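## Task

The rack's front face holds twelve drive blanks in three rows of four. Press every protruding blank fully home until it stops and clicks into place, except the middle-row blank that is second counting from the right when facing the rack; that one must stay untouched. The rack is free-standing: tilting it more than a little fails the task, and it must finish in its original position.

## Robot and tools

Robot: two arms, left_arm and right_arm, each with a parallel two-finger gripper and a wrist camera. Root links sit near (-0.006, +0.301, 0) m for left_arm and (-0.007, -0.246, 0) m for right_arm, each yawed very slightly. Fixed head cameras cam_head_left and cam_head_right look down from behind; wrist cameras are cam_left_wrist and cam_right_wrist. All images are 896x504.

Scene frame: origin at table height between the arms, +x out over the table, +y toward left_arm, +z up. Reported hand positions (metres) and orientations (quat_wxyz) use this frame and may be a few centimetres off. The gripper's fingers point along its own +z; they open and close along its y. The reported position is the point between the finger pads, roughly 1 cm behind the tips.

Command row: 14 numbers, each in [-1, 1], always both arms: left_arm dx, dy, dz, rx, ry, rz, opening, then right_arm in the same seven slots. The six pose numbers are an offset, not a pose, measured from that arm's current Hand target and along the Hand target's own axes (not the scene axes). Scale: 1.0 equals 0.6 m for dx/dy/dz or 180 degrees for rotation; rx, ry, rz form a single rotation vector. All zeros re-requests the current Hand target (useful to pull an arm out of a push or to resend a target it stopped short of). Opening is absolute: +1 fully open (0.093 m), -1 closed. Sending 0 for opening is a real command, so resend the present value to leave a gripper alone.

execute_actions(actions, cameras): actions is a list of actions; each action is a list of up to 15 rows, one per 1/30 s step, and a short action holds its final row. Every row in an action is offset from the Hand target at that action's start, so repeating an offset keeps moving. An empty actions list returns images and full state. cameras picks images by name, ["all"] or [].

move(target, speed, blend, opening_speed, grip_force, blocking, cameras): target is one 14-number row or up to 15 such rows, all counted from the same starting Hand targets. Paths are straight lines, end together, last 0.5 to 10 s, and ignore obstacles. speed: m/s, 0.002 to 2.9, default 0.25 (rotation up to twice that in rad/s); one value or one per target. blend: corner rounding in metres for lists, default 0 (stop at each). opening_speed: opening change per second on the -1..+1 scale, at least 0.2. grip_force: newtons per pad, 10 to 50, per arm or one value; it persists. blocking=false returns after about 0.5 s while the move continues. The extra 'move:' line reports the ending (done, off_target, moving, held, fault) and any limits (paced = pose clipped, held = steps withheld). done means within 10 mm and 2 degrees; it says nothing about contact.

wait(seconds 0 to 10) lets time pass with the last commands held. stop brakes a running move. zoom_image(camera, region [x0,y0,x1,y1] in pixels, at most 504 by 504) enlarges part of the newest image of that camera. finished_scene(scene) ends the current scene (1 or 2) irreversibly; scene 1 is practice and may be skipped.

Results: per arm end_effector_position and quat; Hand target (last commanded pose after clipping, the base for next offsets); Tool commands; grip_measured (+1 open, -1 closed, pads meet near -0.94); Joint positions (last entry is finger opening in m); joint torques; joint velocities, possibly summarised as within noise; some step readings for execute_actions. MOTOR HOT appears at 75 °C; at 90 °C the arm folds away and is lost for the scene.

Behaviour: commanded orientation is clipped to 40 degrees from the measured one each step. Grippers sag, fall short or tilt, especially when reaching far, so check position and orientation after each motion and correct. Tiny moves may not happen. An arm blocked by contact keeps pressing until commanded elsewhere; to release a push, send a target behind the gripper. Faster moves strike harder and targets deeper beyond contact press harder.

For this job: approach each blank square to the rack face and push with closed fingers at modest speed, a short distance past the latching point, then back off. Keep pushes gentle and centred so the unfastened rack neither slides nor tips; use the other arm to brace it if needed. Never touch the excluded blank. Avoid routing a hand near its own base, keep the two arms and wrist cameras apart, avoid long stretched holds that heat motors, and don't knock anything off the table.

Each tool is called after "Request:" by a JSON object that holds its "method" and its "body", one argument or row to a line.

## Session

Request:
{"method": "execute_actions", "body": {
  "actions": []
}}

Scene clock: 0.00 s.
left_arm: end_effector_position=(+0.3859, +0.3029, +0.1011) grip_measured=+1.000 end_effector_quat_wxyz=(+0.583, -0.011, +0.810, -0.068) | right_arm: end_effector_position=(+0.3822, -0.2747, +0.0762) grip_measured=+1.000 end_effector_quat_wxyz=(+0.542, +0.031, +0.840, -0.009)
Joint positions: left_arm=[0.128 1.535 0.376 0.838 0.172 -0.072 0.093] | right_arm=[-0.046 1.561 0.398 0.737 -0.03 0.006 0.093]
Joint velocities: within noise
Joint torques (N m): no reading
Heat: left arm: 26 °C; right arm: 29 °C.
Hand target: left_arm +0.3871, +0.3030, +0.1035; +0.585, -0.010, +0.808, -0.068 | right_arm +0.3870, -0.2751, +0.0865; +0.555, +0.031, +0.831, -0.010
Tool commands: left_gripper/opening=+1.0 right_gripper/opening=+1.0
camera_calibration:
cam_left_wrist: T_world_to_cam=[[-0.06455, -0.990449, 0.121838, 0.313627], [-0.686449, -0.0445464, -0.725812, 0.390849], [0.724307, -0.130487, -0.677017, -0.089773], [0, 0, 0, 1]] pos_world=[0.353566, 0.316328, 0.184693]
cam_right_wrist: T_world_to_cam=[[-0.0835139, -0.996371, -0.0164401, -0.24064], [-0.75192, 0.0738338, -0.655106, 0.396803], [0.653943, -0.0423489, -0.755358, -0.121529], [0, 0, 0, 1]] pos_world=[0.35774, -0.27421, 0.164194]

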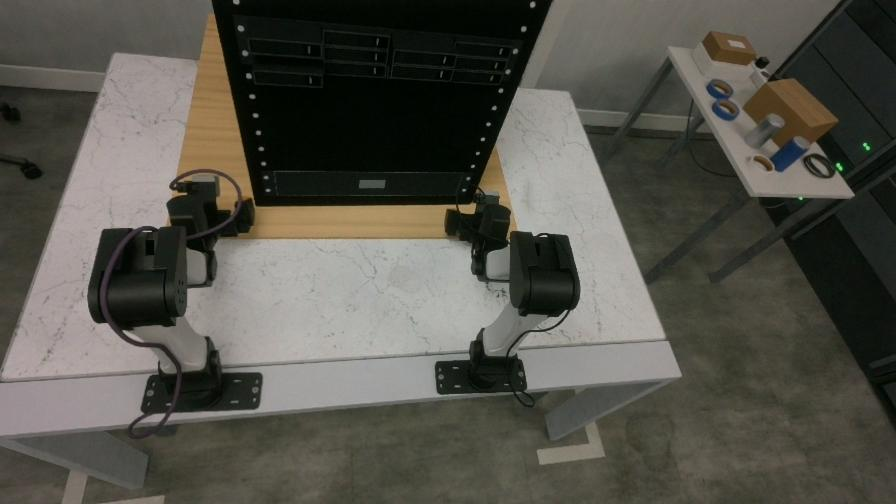

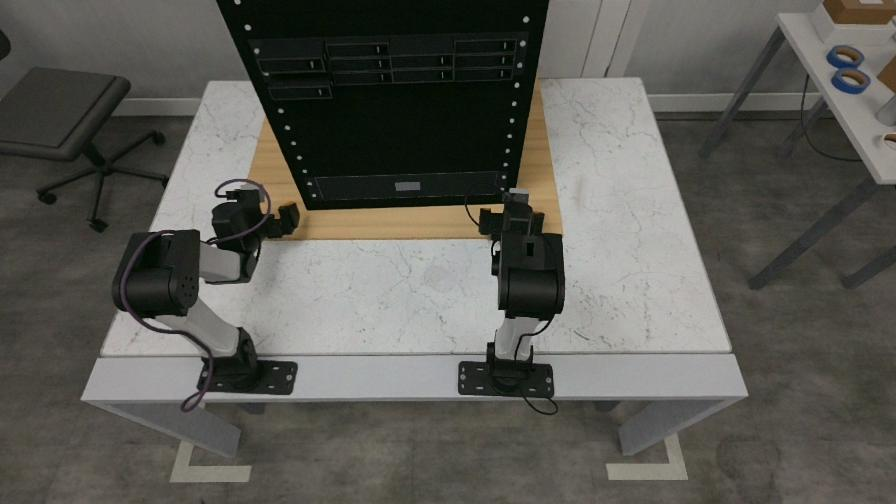

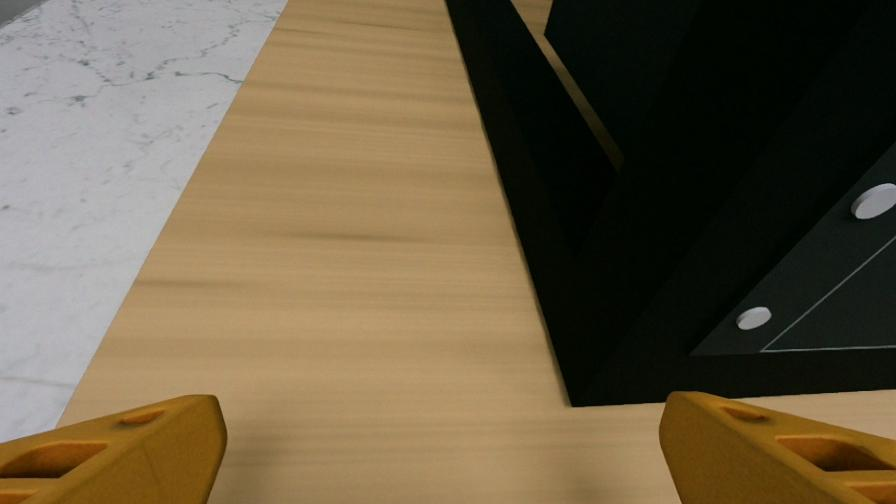

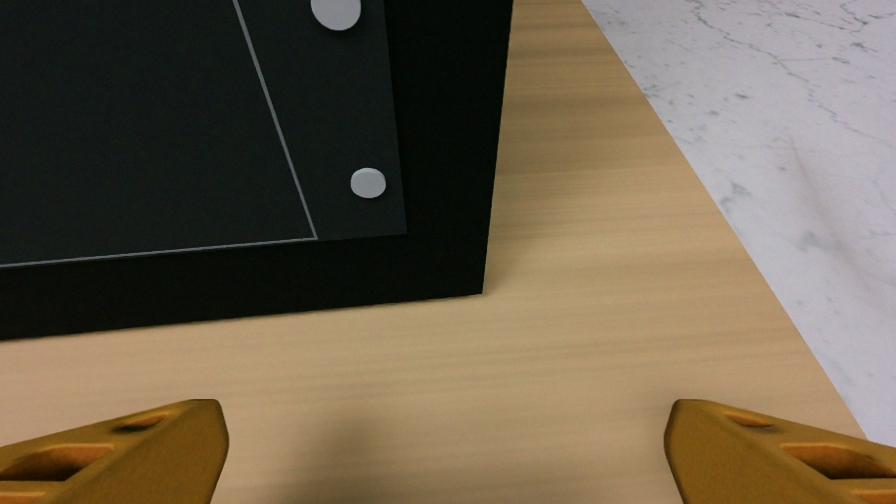

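Request:
{"method": "move", "body": {
  "target": [-0.5113,-0.2531,-0.3064,0.0838,-0.0934,0.0524,-0.95,-0.5267,0.1928,-0.4062,-0.0624,-0.1241,-0.0182,-0.95],
  "speed": 0.3,
  "cameras": ["all"]
}}

Scene clock: 15.07 s.
left_arm: end_effector_position=(+0.3019, +0.2008, +0.4608) grip_measured=-0.946 end_effector_quat_wxyz=(+0.692, +0.118, +0.700, -0.127) | right_arm: end_effector_position=(+0.2930, -0.1607, +0.4626) grip_measured=-0.946 end_effector_quat_wxyz=(+0.697, -0.048, +0.714, +0.050)
Joint positions: left_arm=[-0.228 0.957 1.275 -0.326 0.07 -0.014 0] | right_arm=[0.475 0.94 1.296 -0.38 0.295 0.011 0]
Joint torques (N m): left_arm=[-0.61 -1.24 8.46 2.02 -0.15 0.1] | right_arm=[0.85 -0.18 10.55 2.19 -0.02 -0.07]
Heat: left arm: 28 °C; right arm: 30 °C.
Hand target: left_arm +0.3001, +0.1999, +0.4681; +0.696, +0.123, +0.696, -0.123 | right_arm +0.2903, -0.1601, +0.4738; +0.705, -0.050, +0.706, +0.050
Off the commanded pose: left_arm 0.007 m, 1 deg | right_arm 0.012 m, 1 deg.
move: off_target (right_arm)
camera_calibration:
cam_left_wrist: T_world_to_cam=[[-0.343304, -0.939126, 0.0136112, 0.28699], [-0.405006, 0.134946, -0.9043, 0.550962], [0.847415, -0.315962, -0.42668, 0.0860362], [0, 0, 0, 1]] pos_world=[0.248759, 0.222354, 0.531039]
cam_right_wrist: T_world_to_cam=[[0.118249, -0.992928, -0.0105185, -0.18943], [-0.435798, -0.0423759, -0.899046, 0.576011], [0.892243, 0.110895, -0.437727, 0.0414187], [0, 0, 0, 1]] pos_world=[0.236469, -0.168274, 0.533999]

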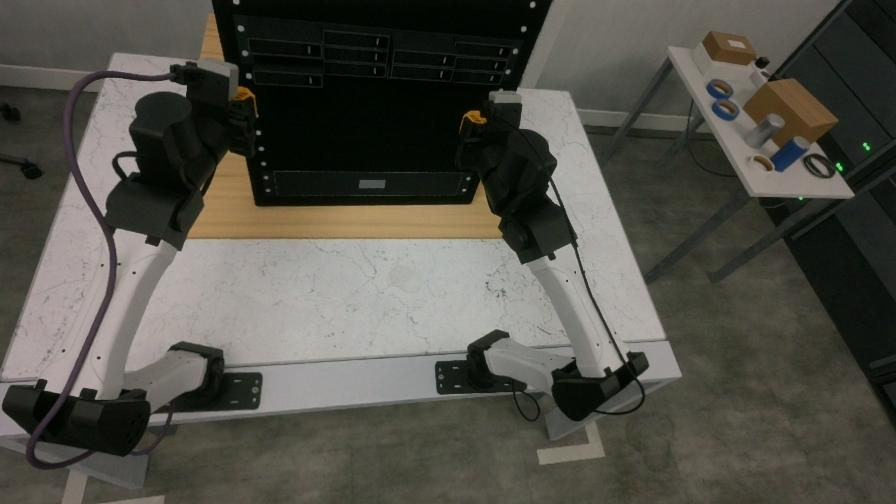

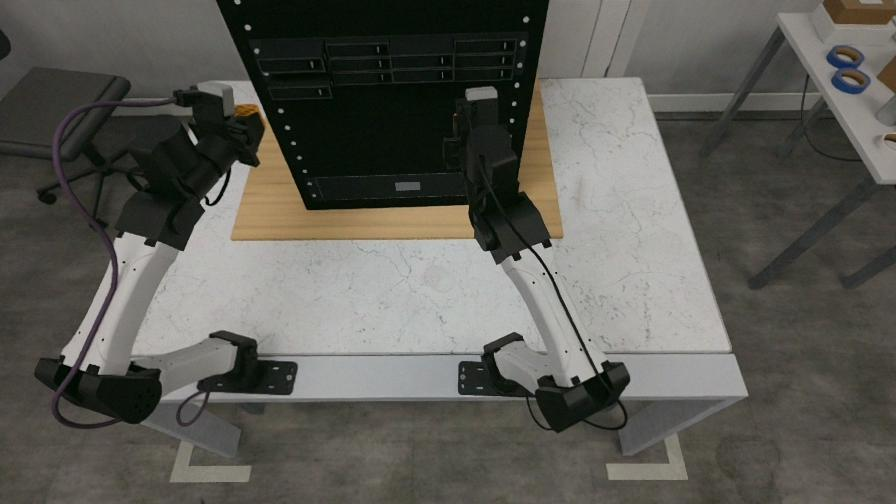

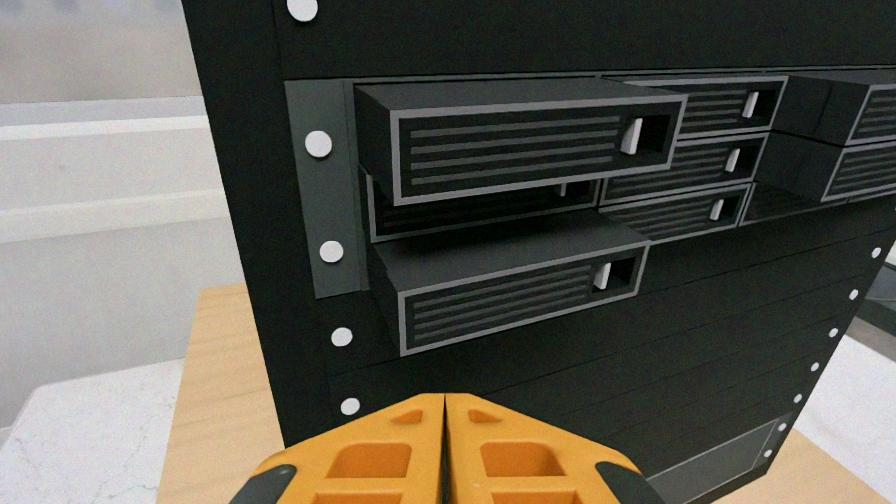

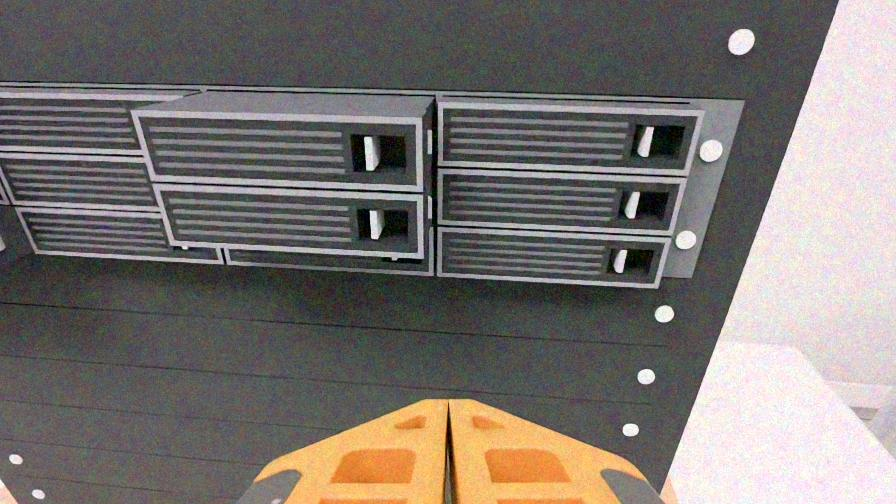

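Request:
{"method": "move", "body": {
  "target": [-0.08,-0.0614,0.1114,0,0,0,-0.95,-0.0728,0.1037,0.1457,0,0.0778,0,-0.95],
  "speed": 0.15,
  "cameras": ["cam_left_wrist","cam_right_wrist"]
}}

Scene clock: 61.77 s.
left_arm: end_effector_position=(+0.3519, +0.1438, +0.5080) grip_measured=-0.946 end_effector_quat_wxyz=(+0.692, +0.119, +0.701, -0.126) | right_arm: end_effector_position=(+0.3698, -0.0877, +0.5097) grip_measured=-0.946 end_effector_quat_wxyz=(+0.607, -0.063, +0.791, +0.036)
Joint positions: left_arm=[-0.413 1.274 1.644 -0.381 -0.115 -0.014 0] | right_arm=[0.602 1.595 2.251 -0.943 0.407 0.097 0]
Joint torques (N m): left_arm=[-0.79 -3.71 8.85 2 -0.17 0.08] | right_arm=[0.75 -4.21 9.22 2.12 0.1 0.18]
Heat: left arm: 37 °C; right arm: 36 °C.
Hand target: left_arm +0.3504, +0.1425, +0.5161; +0.696, +0.122, +0.696, -0.123 | right_arm +0.3682, -0.0862, +0.5175; +0.614, -0.055, +0.786, +0.043
Off the commanded pose: left_arm 0.008 m, 1 deg | right_arm 0.008 m, 1 deg.
move: done
camera_calibration:
cam_left_wrist: T_world_to_cam=[[-0.342876, -0.939316, 0.0110256, 0.251228], [-0.405816, 0.137528, -0.903548, 0.621213], [0.847201, -0.31428, -0.428344, 0.0464808], [0, 0, 0, 1]] pos_world=[0.298859, 0.165156, 0.578436]
cam_right_wrist: T_world_to_cam=[[0.122219, -0.992362, 0.0167451, -0.140851], [-0.632175, -0.0908429, -0.769482, 0.657251], [0.765125, 0.0834596, -0.638449, 0.132296], [0, 0, 0, 1]] pos_world=[0.33149, -0.0911096, 0.592565]
Images, in order (width x height): cam_left_wrist 896x504, cam_right_wrist 896x504.

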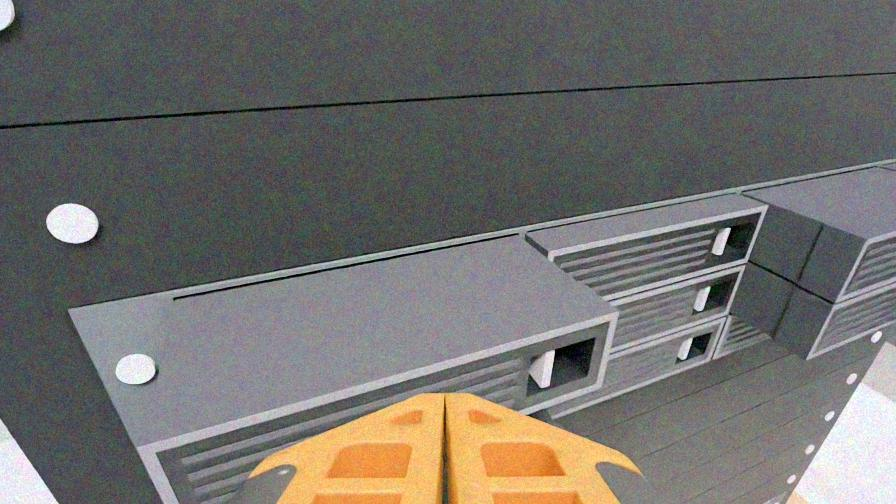

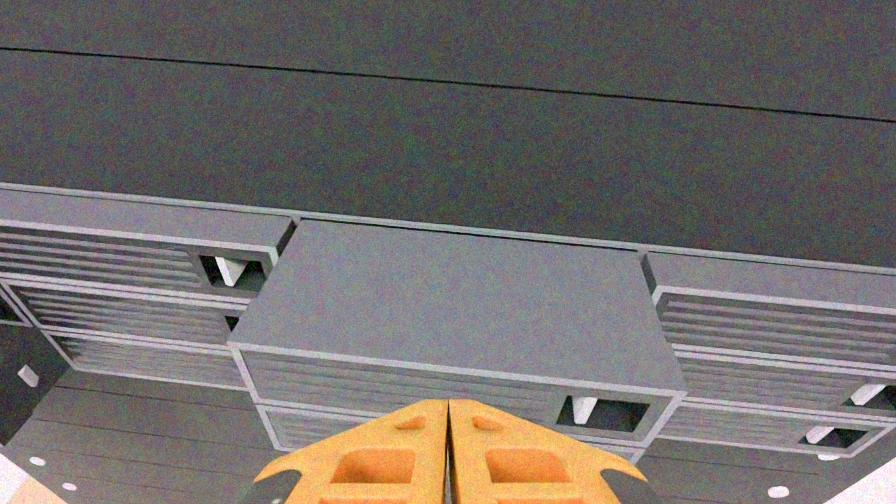

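Request:
{"method": "move", "body": {
  "target": [
    [0.0033,0.0399,0.0953,0,0,0,-0.95,0.0194,0.0018,-0.0157,0,0,0,-0.95],
    [0.0033,0.0476,0.1138,0,0,0,-0.95,0.0122,-0.0009,0.0133,0,0,0,-0.95]
  ],
  "speed": [0.07,0.04],
  "cameras": ["cam_left_wrist","cam_right_wrist"]
}}

Scene clock: 74.97 s.
left_arm: end_effector_position=(+0.3957, +0.1439, +0.5060) grip_measured=-0.946 end_effector_quat_wxyz=(+0.674, +0.135, +0.713, -0.137) | right_arm: end_effector_position=(+0.3726, -0.0842, +0.4928) grip_measured=-0.946 end_effector_quat_wxyz=(+0.597, -0.064, +0.799, +0.033)
Joint positions: left_arm=[-0.313 1.429 1.797 -0.422 0.025 -0.013 0] | right_arm=[0.608 1.572 2.165 -0.91 0.413 0.105 0]
Joint torques (N m): left_arm=[1.95 0.05 8.34 3.12 -0.35 0.11] | right_arm=[-0.79 -4.57 9.77 2.37 -0.03 0.07]
Heat: left arm: 39 °C; right arm: 35 °C.
Hand target: left_arm +0.4244, +0.1460, +0.5139; +0.696, +0.123, +0.697, -0.123 | right_arm +0.3741, -0.0860, +0.5085; +0.614, -0.055, +0.786, +0.043
Off the commanded pose: left_arm 0.030 m, 4 deg | right_arm 0.016 m, 3 deg.
move: off_target (left_arm, right_arm)
camera_calibration:
cam_left_wrist: T_world_to_cam=[[-0.379774, -0.92499, 0.0128256, 0.277937], [-0.436331, 0.166885, -0.884174, 0.635113], [0.815712, -0.341383, -0.466981, 0.04443], [0, 0, 0, 1]] pos_world=[0.346431, 0.166266, 0.578734]
cam_right_wrist: T_world_to_cam=[[0.120747, -0.992408, 0.0233613, -0.140154], [-0.652049, -0.0970361, -0.751941, 0.644562], [0.7485, 0.075562, -0.658816, 0.134734], [0, 0, 0, 1]] pos_world=[0.336361, -0.0867246, 0.576712]
Images, in order (width x height): cam_left_wrist 896x504, cam_right_wrist 896x504.

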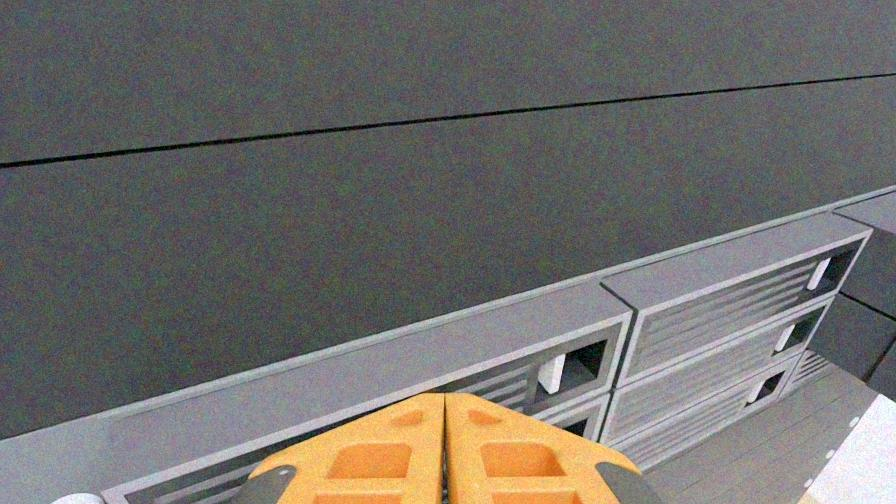

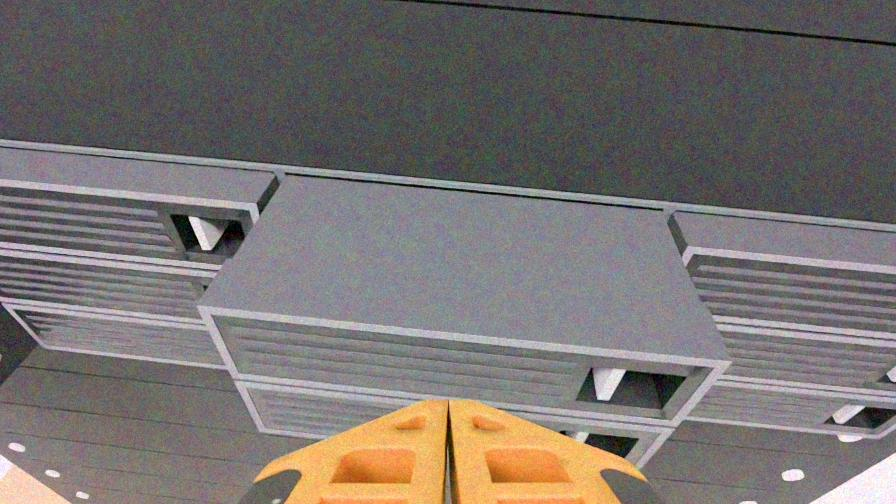

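Request:
{"method": "move", "body": {
  "target": [
    [0,-0.0477,-0.1164,0,0,0,-0.95,-0.0088,-0.0034,0.0354,0,0,0,-0.95],
    [0.0967,-0.0557,-0.1383,0,0,0,-0.95,-0.0153,-0.0059,0.0612,0,0,0,-0.95],
    [0.0967,-0.0452,-0.112,0,0,0,-0.95,-0.0185,-0.0071,0.0741,0,0,0,-0.95]
  ],
  "speed": [0.12,0.12,0.04],
  "blend": [0.01,0.01,0],
  "cameras": ["cam_left_wrist","cam_right_wrist"]
}}

Scene clock: 94.73 s.
left_arm: end_effector_position=(+0.3483, +0.1432, +0.4568) grip_measured=-0.946 end_effector_quat_wxyz=(+0.695, +0.118, +0.697, -0.127) | right_arm: end_effector_position=(+0.4167, -0.0821, +0.4986) grip_measured=-0.946 end_effector_quat_wxyz=(+0.602, -0.055, +0.795, +0.041)
Joint positions: left_arm=[-0.423 1.163 1.335 -0.173 -0.123 -0.013 0] | right_arm=[0.535 1.738 2.362 -0.915 0.343 0.099 0]
Joint torques (N m): left_arm=[0.8 -3.12 7.05 2.19 0.01 0.11] | right_arm=[-0.94 -5.33 9.54 2.29 -0.13 -0.09]
Heat: left arm: 38 °C; right arm: 36 °C.
Hand target: left_arm +0.3520, +0.1434, +0.4558; +0.696, +0.123, +0.697, -0.123 | right_arm +0.4201, -0.0838, +0.5084; +0.614, -0.055, +0.786, +0.043
Off the commanded pose: left_arm 0.004 m, 1 deg | right_arm 0.011 m, 2 deg.
move: off_target (right_arm); blend cut to 0.0085 m at target 2
camera_calibration:
cam_left_wrist: T_world_to_cam=[[-0.344103, -0.938864, 0.0113173, 0.250079], [-0.397341, 0.134687, -0.907733, 0.572917], [0.850714, -0.31685, -0.419395, 0.0224924], [0, 0, 0, 1]] pos_world=[0.294561, 0.164752, 0.526659]
cam_right_wrist: T_world_to_cam=[[0.115556, -0.993301, 0.000542345, -0.130096], [-0.642826, -0.0752, -0.762312, 0.68104], [0.757246, 0.0877414, -0.64721, 0.0968662], [0, 0, 0, 1]] pos_world=[0.379472, -0.0865097, 0.581928]
Images, in order (width x height): cam_left_wrist 896x504, cam_right_wrist 896x504.

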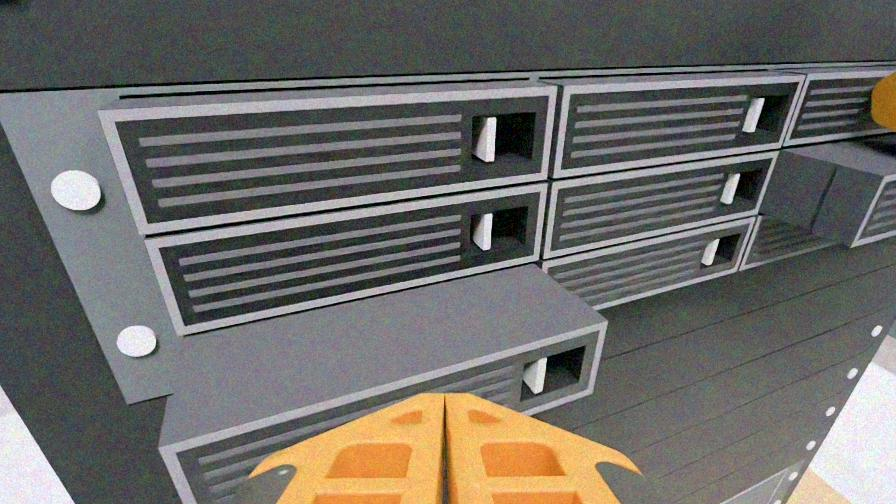

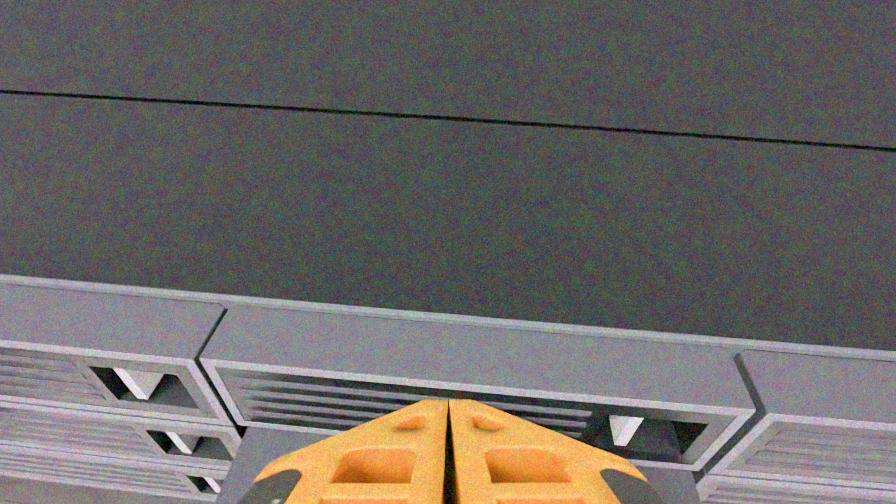

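Request:
{"method": "move", "body": {
  "target": [
    [0.0117,0.0289,0.0692,0,0,0,-0.95,0.0041,-0.0009,0.0113,0,0,0,-0.95],
    [0.0117,0.0354,0.0846,0,0,0,-0.95,0.0025,-0.0015,0.0177,0,0,0,-0.95]
  ],
  "speed": [0.07,0.03],
  "cameras": ["cam_left_wrist","cam_right_wrist"]
}}

Scene clock: 108.07 s.
left_arm: end_effector_position=(+0.3961, +0.1441, +0.4358) grip_measured=-0.946 end_effector_quat_wxyz=(+0.681, +0.125, +0.710, -0.129) | right_arm: end_effector_position=(+0.4175, -0.0821, +0.4983) grip_measured=-0.946 end_effector_quat_wxyz=(+0.601, -0.059, +0.796, +0.044)
Joint positions: left_arm=[-0.329 1.301 1.372 -0.109 -0.017 -0.013 0] | right_arm=[0.528 1.742 2.369 -0.921 0.326 0.095 0]
Joint torques (N m): left_arm=[1.32 -2.61 10.24 2.53 -0.1 0.11] | right_arm=[-1.57 -3.84 8.66 2.6 -0.11 -0.11]
Heat: left arm: 38 °C; right arm: 36 °C.
Hand target: left_arm +0.4070, +0.1461, +0.4488; +0.696, +0.122, +0.697, -0.122 | right_arm +0.4301, -0.0833, +0.5043; +0.614, -0.055, +0.786, +0.043
Off the commanded pose: left_arm 0.017 m, 2 deg | right_arm 0.014 m, 2 deg.
move: off_target (left_arm, right_arm)
camera_calibration:
cam_left_wrist: T_world_to_cam=[[-0.355532, -0.934601, 0.0108528, 0.271843], [-0.427224, 0.152171, -0.891248, 0.574874], [0.83131, -0.321504, -0.453386, -0.00360605], [0, 0, 0, 1]] pos_world=[0.345247, 0.165426, 0.507771]
cam_right_wrist: T_world_to_cam=[[0.126012, -0.992029, -0.0000075151, -0.134146], [-0.644994, -0.0819245, -0.759783, 0.68033], [0.753726, 0.0957469, -0.650176, 0.099691], [0, 0, 0, 1]] pos_world=[0.380573, -0.0868857, 0.581719]
Images, in order (width x height): cam_left_wrist 896x504, cam_right_wrist 896x504.

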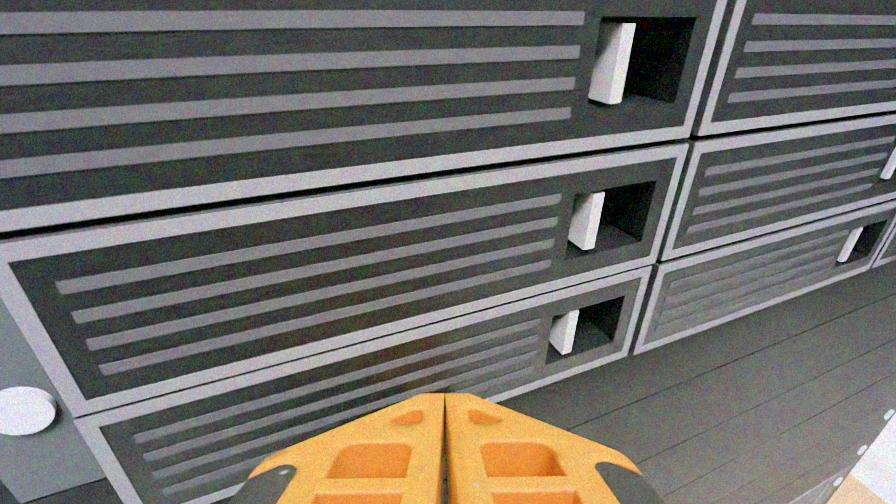

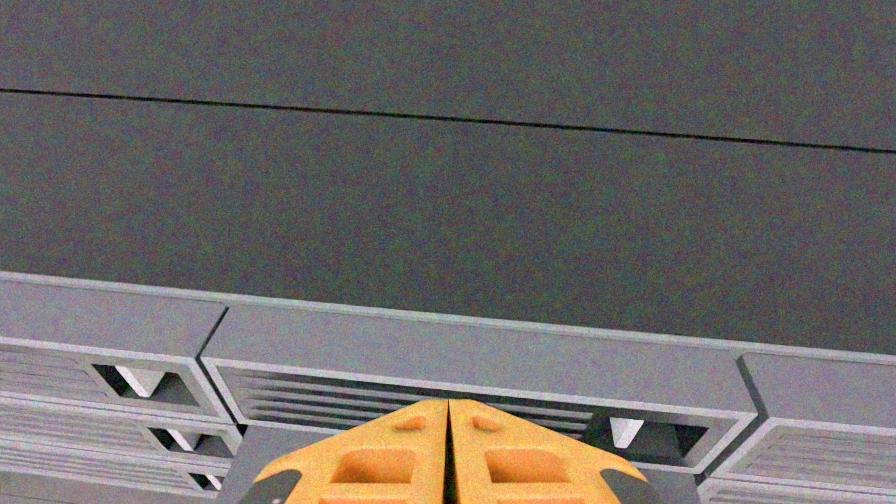

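Request:
{"method": "move", "body": {
  "target": [
    [0,0.0026,0.0061,0,0,0,-0.95,-0.0016,-0.0006,0.0064,0,0,0,-0.95],
    [0,-0.0354,-0.0846,0,0,0,-0.95,0.0176,0.0092,-0.0982,0,0,0,-0.95]
  ],
  "speed": [0.03,0.12],
  "cameras": ["all"]
}}

Scene clock: 114.50 s.
left_arm: end_effector_position=(+0.3526, +0.1451, +0.4606) grip_measured=-0.946 end_effector_quat_wxyz=(+0.705, +0.116, +0.688, -0.130) | right_arm: end_effector_position=(+0.3756, -0.0851, +0.5025) grip_measured=-0.946 end_effector_quat_wxyz=(+0.607, -0.063, +0.792, +0.037)
Joint positions: left_arm=[-0.406 1.17 1.326 -0.129 -0.107 -0.013 0] | right_arm=[0.598 1.587 2.199 -0.9 0.402 0.097 0]
Joint torques (N m): left_arm=[-0.61 -4.82 4.98 2 -0.17 0.11] | right_arm=[0.76 -6.8 5.81 2.22 0.12 0.2]
Heat: left arm: 38 °C; right arm: 36 °C.
Hand target: left_arm +0.3519, +0.1435, +0.4490; +0.696, +0.122, +0.697, -0.123 | right_arm +0.3703, -0.0861, +0.5083; +0.614, -0.055, +0.786, +0.043
Off the commanded pose: left_arm 0.012 m, 2 deg | right_arm 0.008 m, 1 deg.
move: off_target (left_arm)
camera_calibration:
cam_left_wrist: T_world_to_cam=[[-0.344056, -0.93884, 0.0143186, 0.252009], [-0.374616, 0.12327, -0.918949, 0.576575], [0.860981, -0.321534, -0.394116, 0.00631004], [0, 0, 0, 1]] pos_world=[0.297267, 0.16755, 0.528722]
cam_right_wrist: T_world_to_cam=[[0.122795, -0.992307, 0.0157569, -0.138567], [-0.632856, -0.0905247, -0.768959, 0.655554], [0.76447, 0.0844528, -0.639104, 0.123744], [0, 0, 0, 1]] pos_world=[0.337289, -0.0886074, 0.585363]

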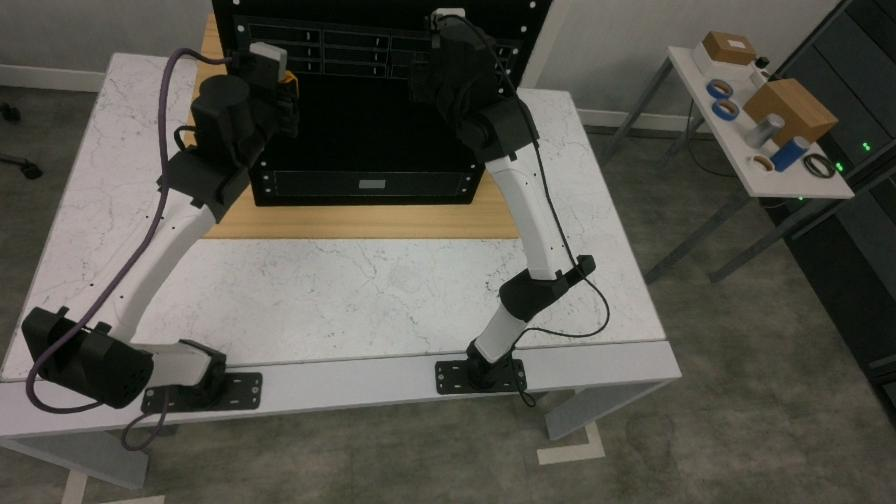

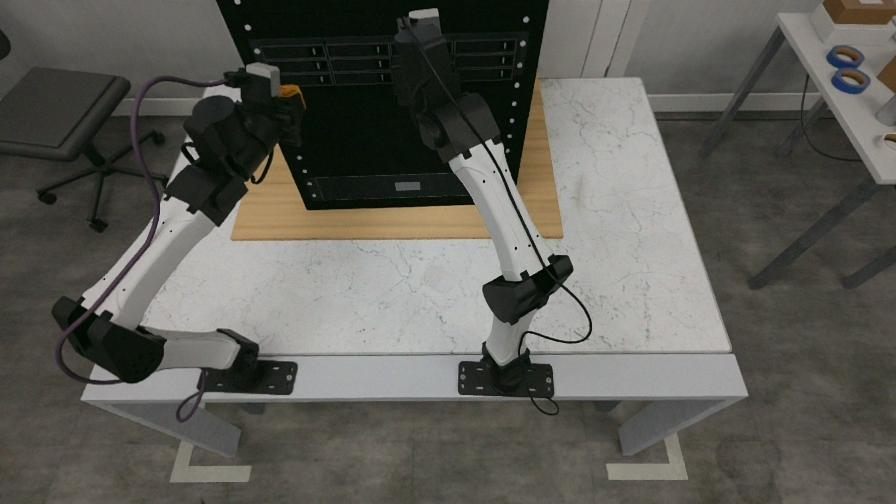

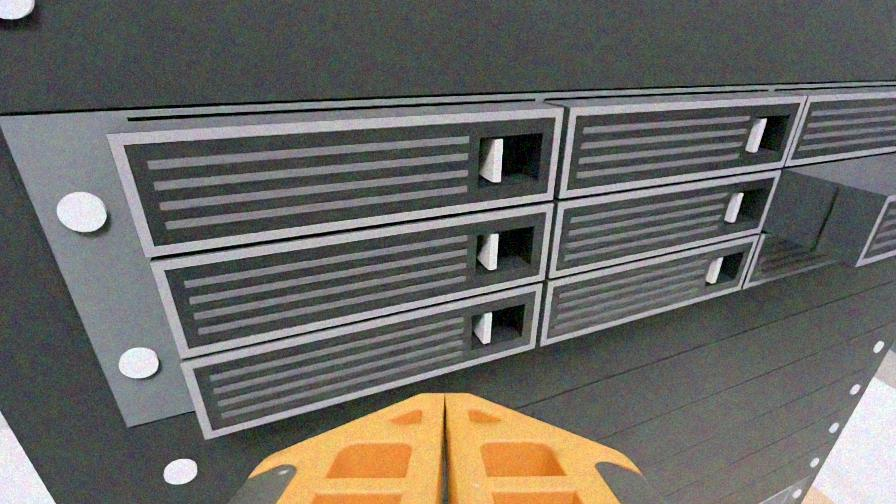

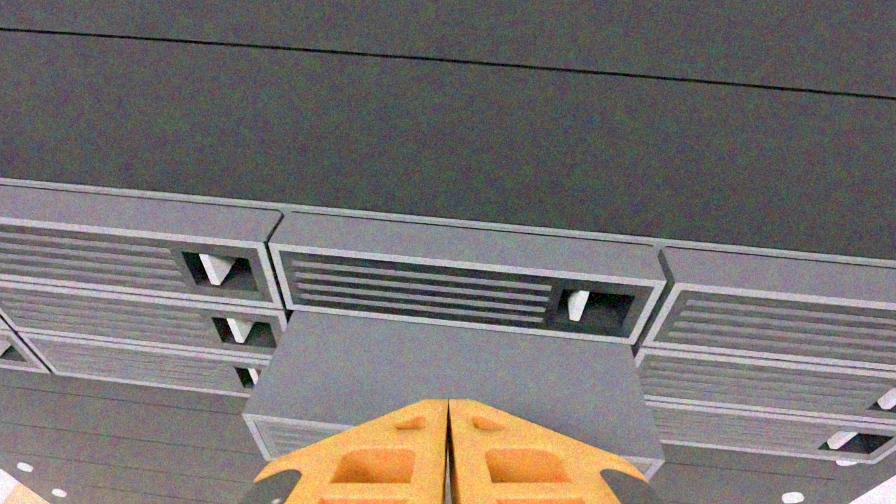

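Request:
{"method": "finished_scene", "body": {
  "scene": 2
}}

The scene is finished: the task was done.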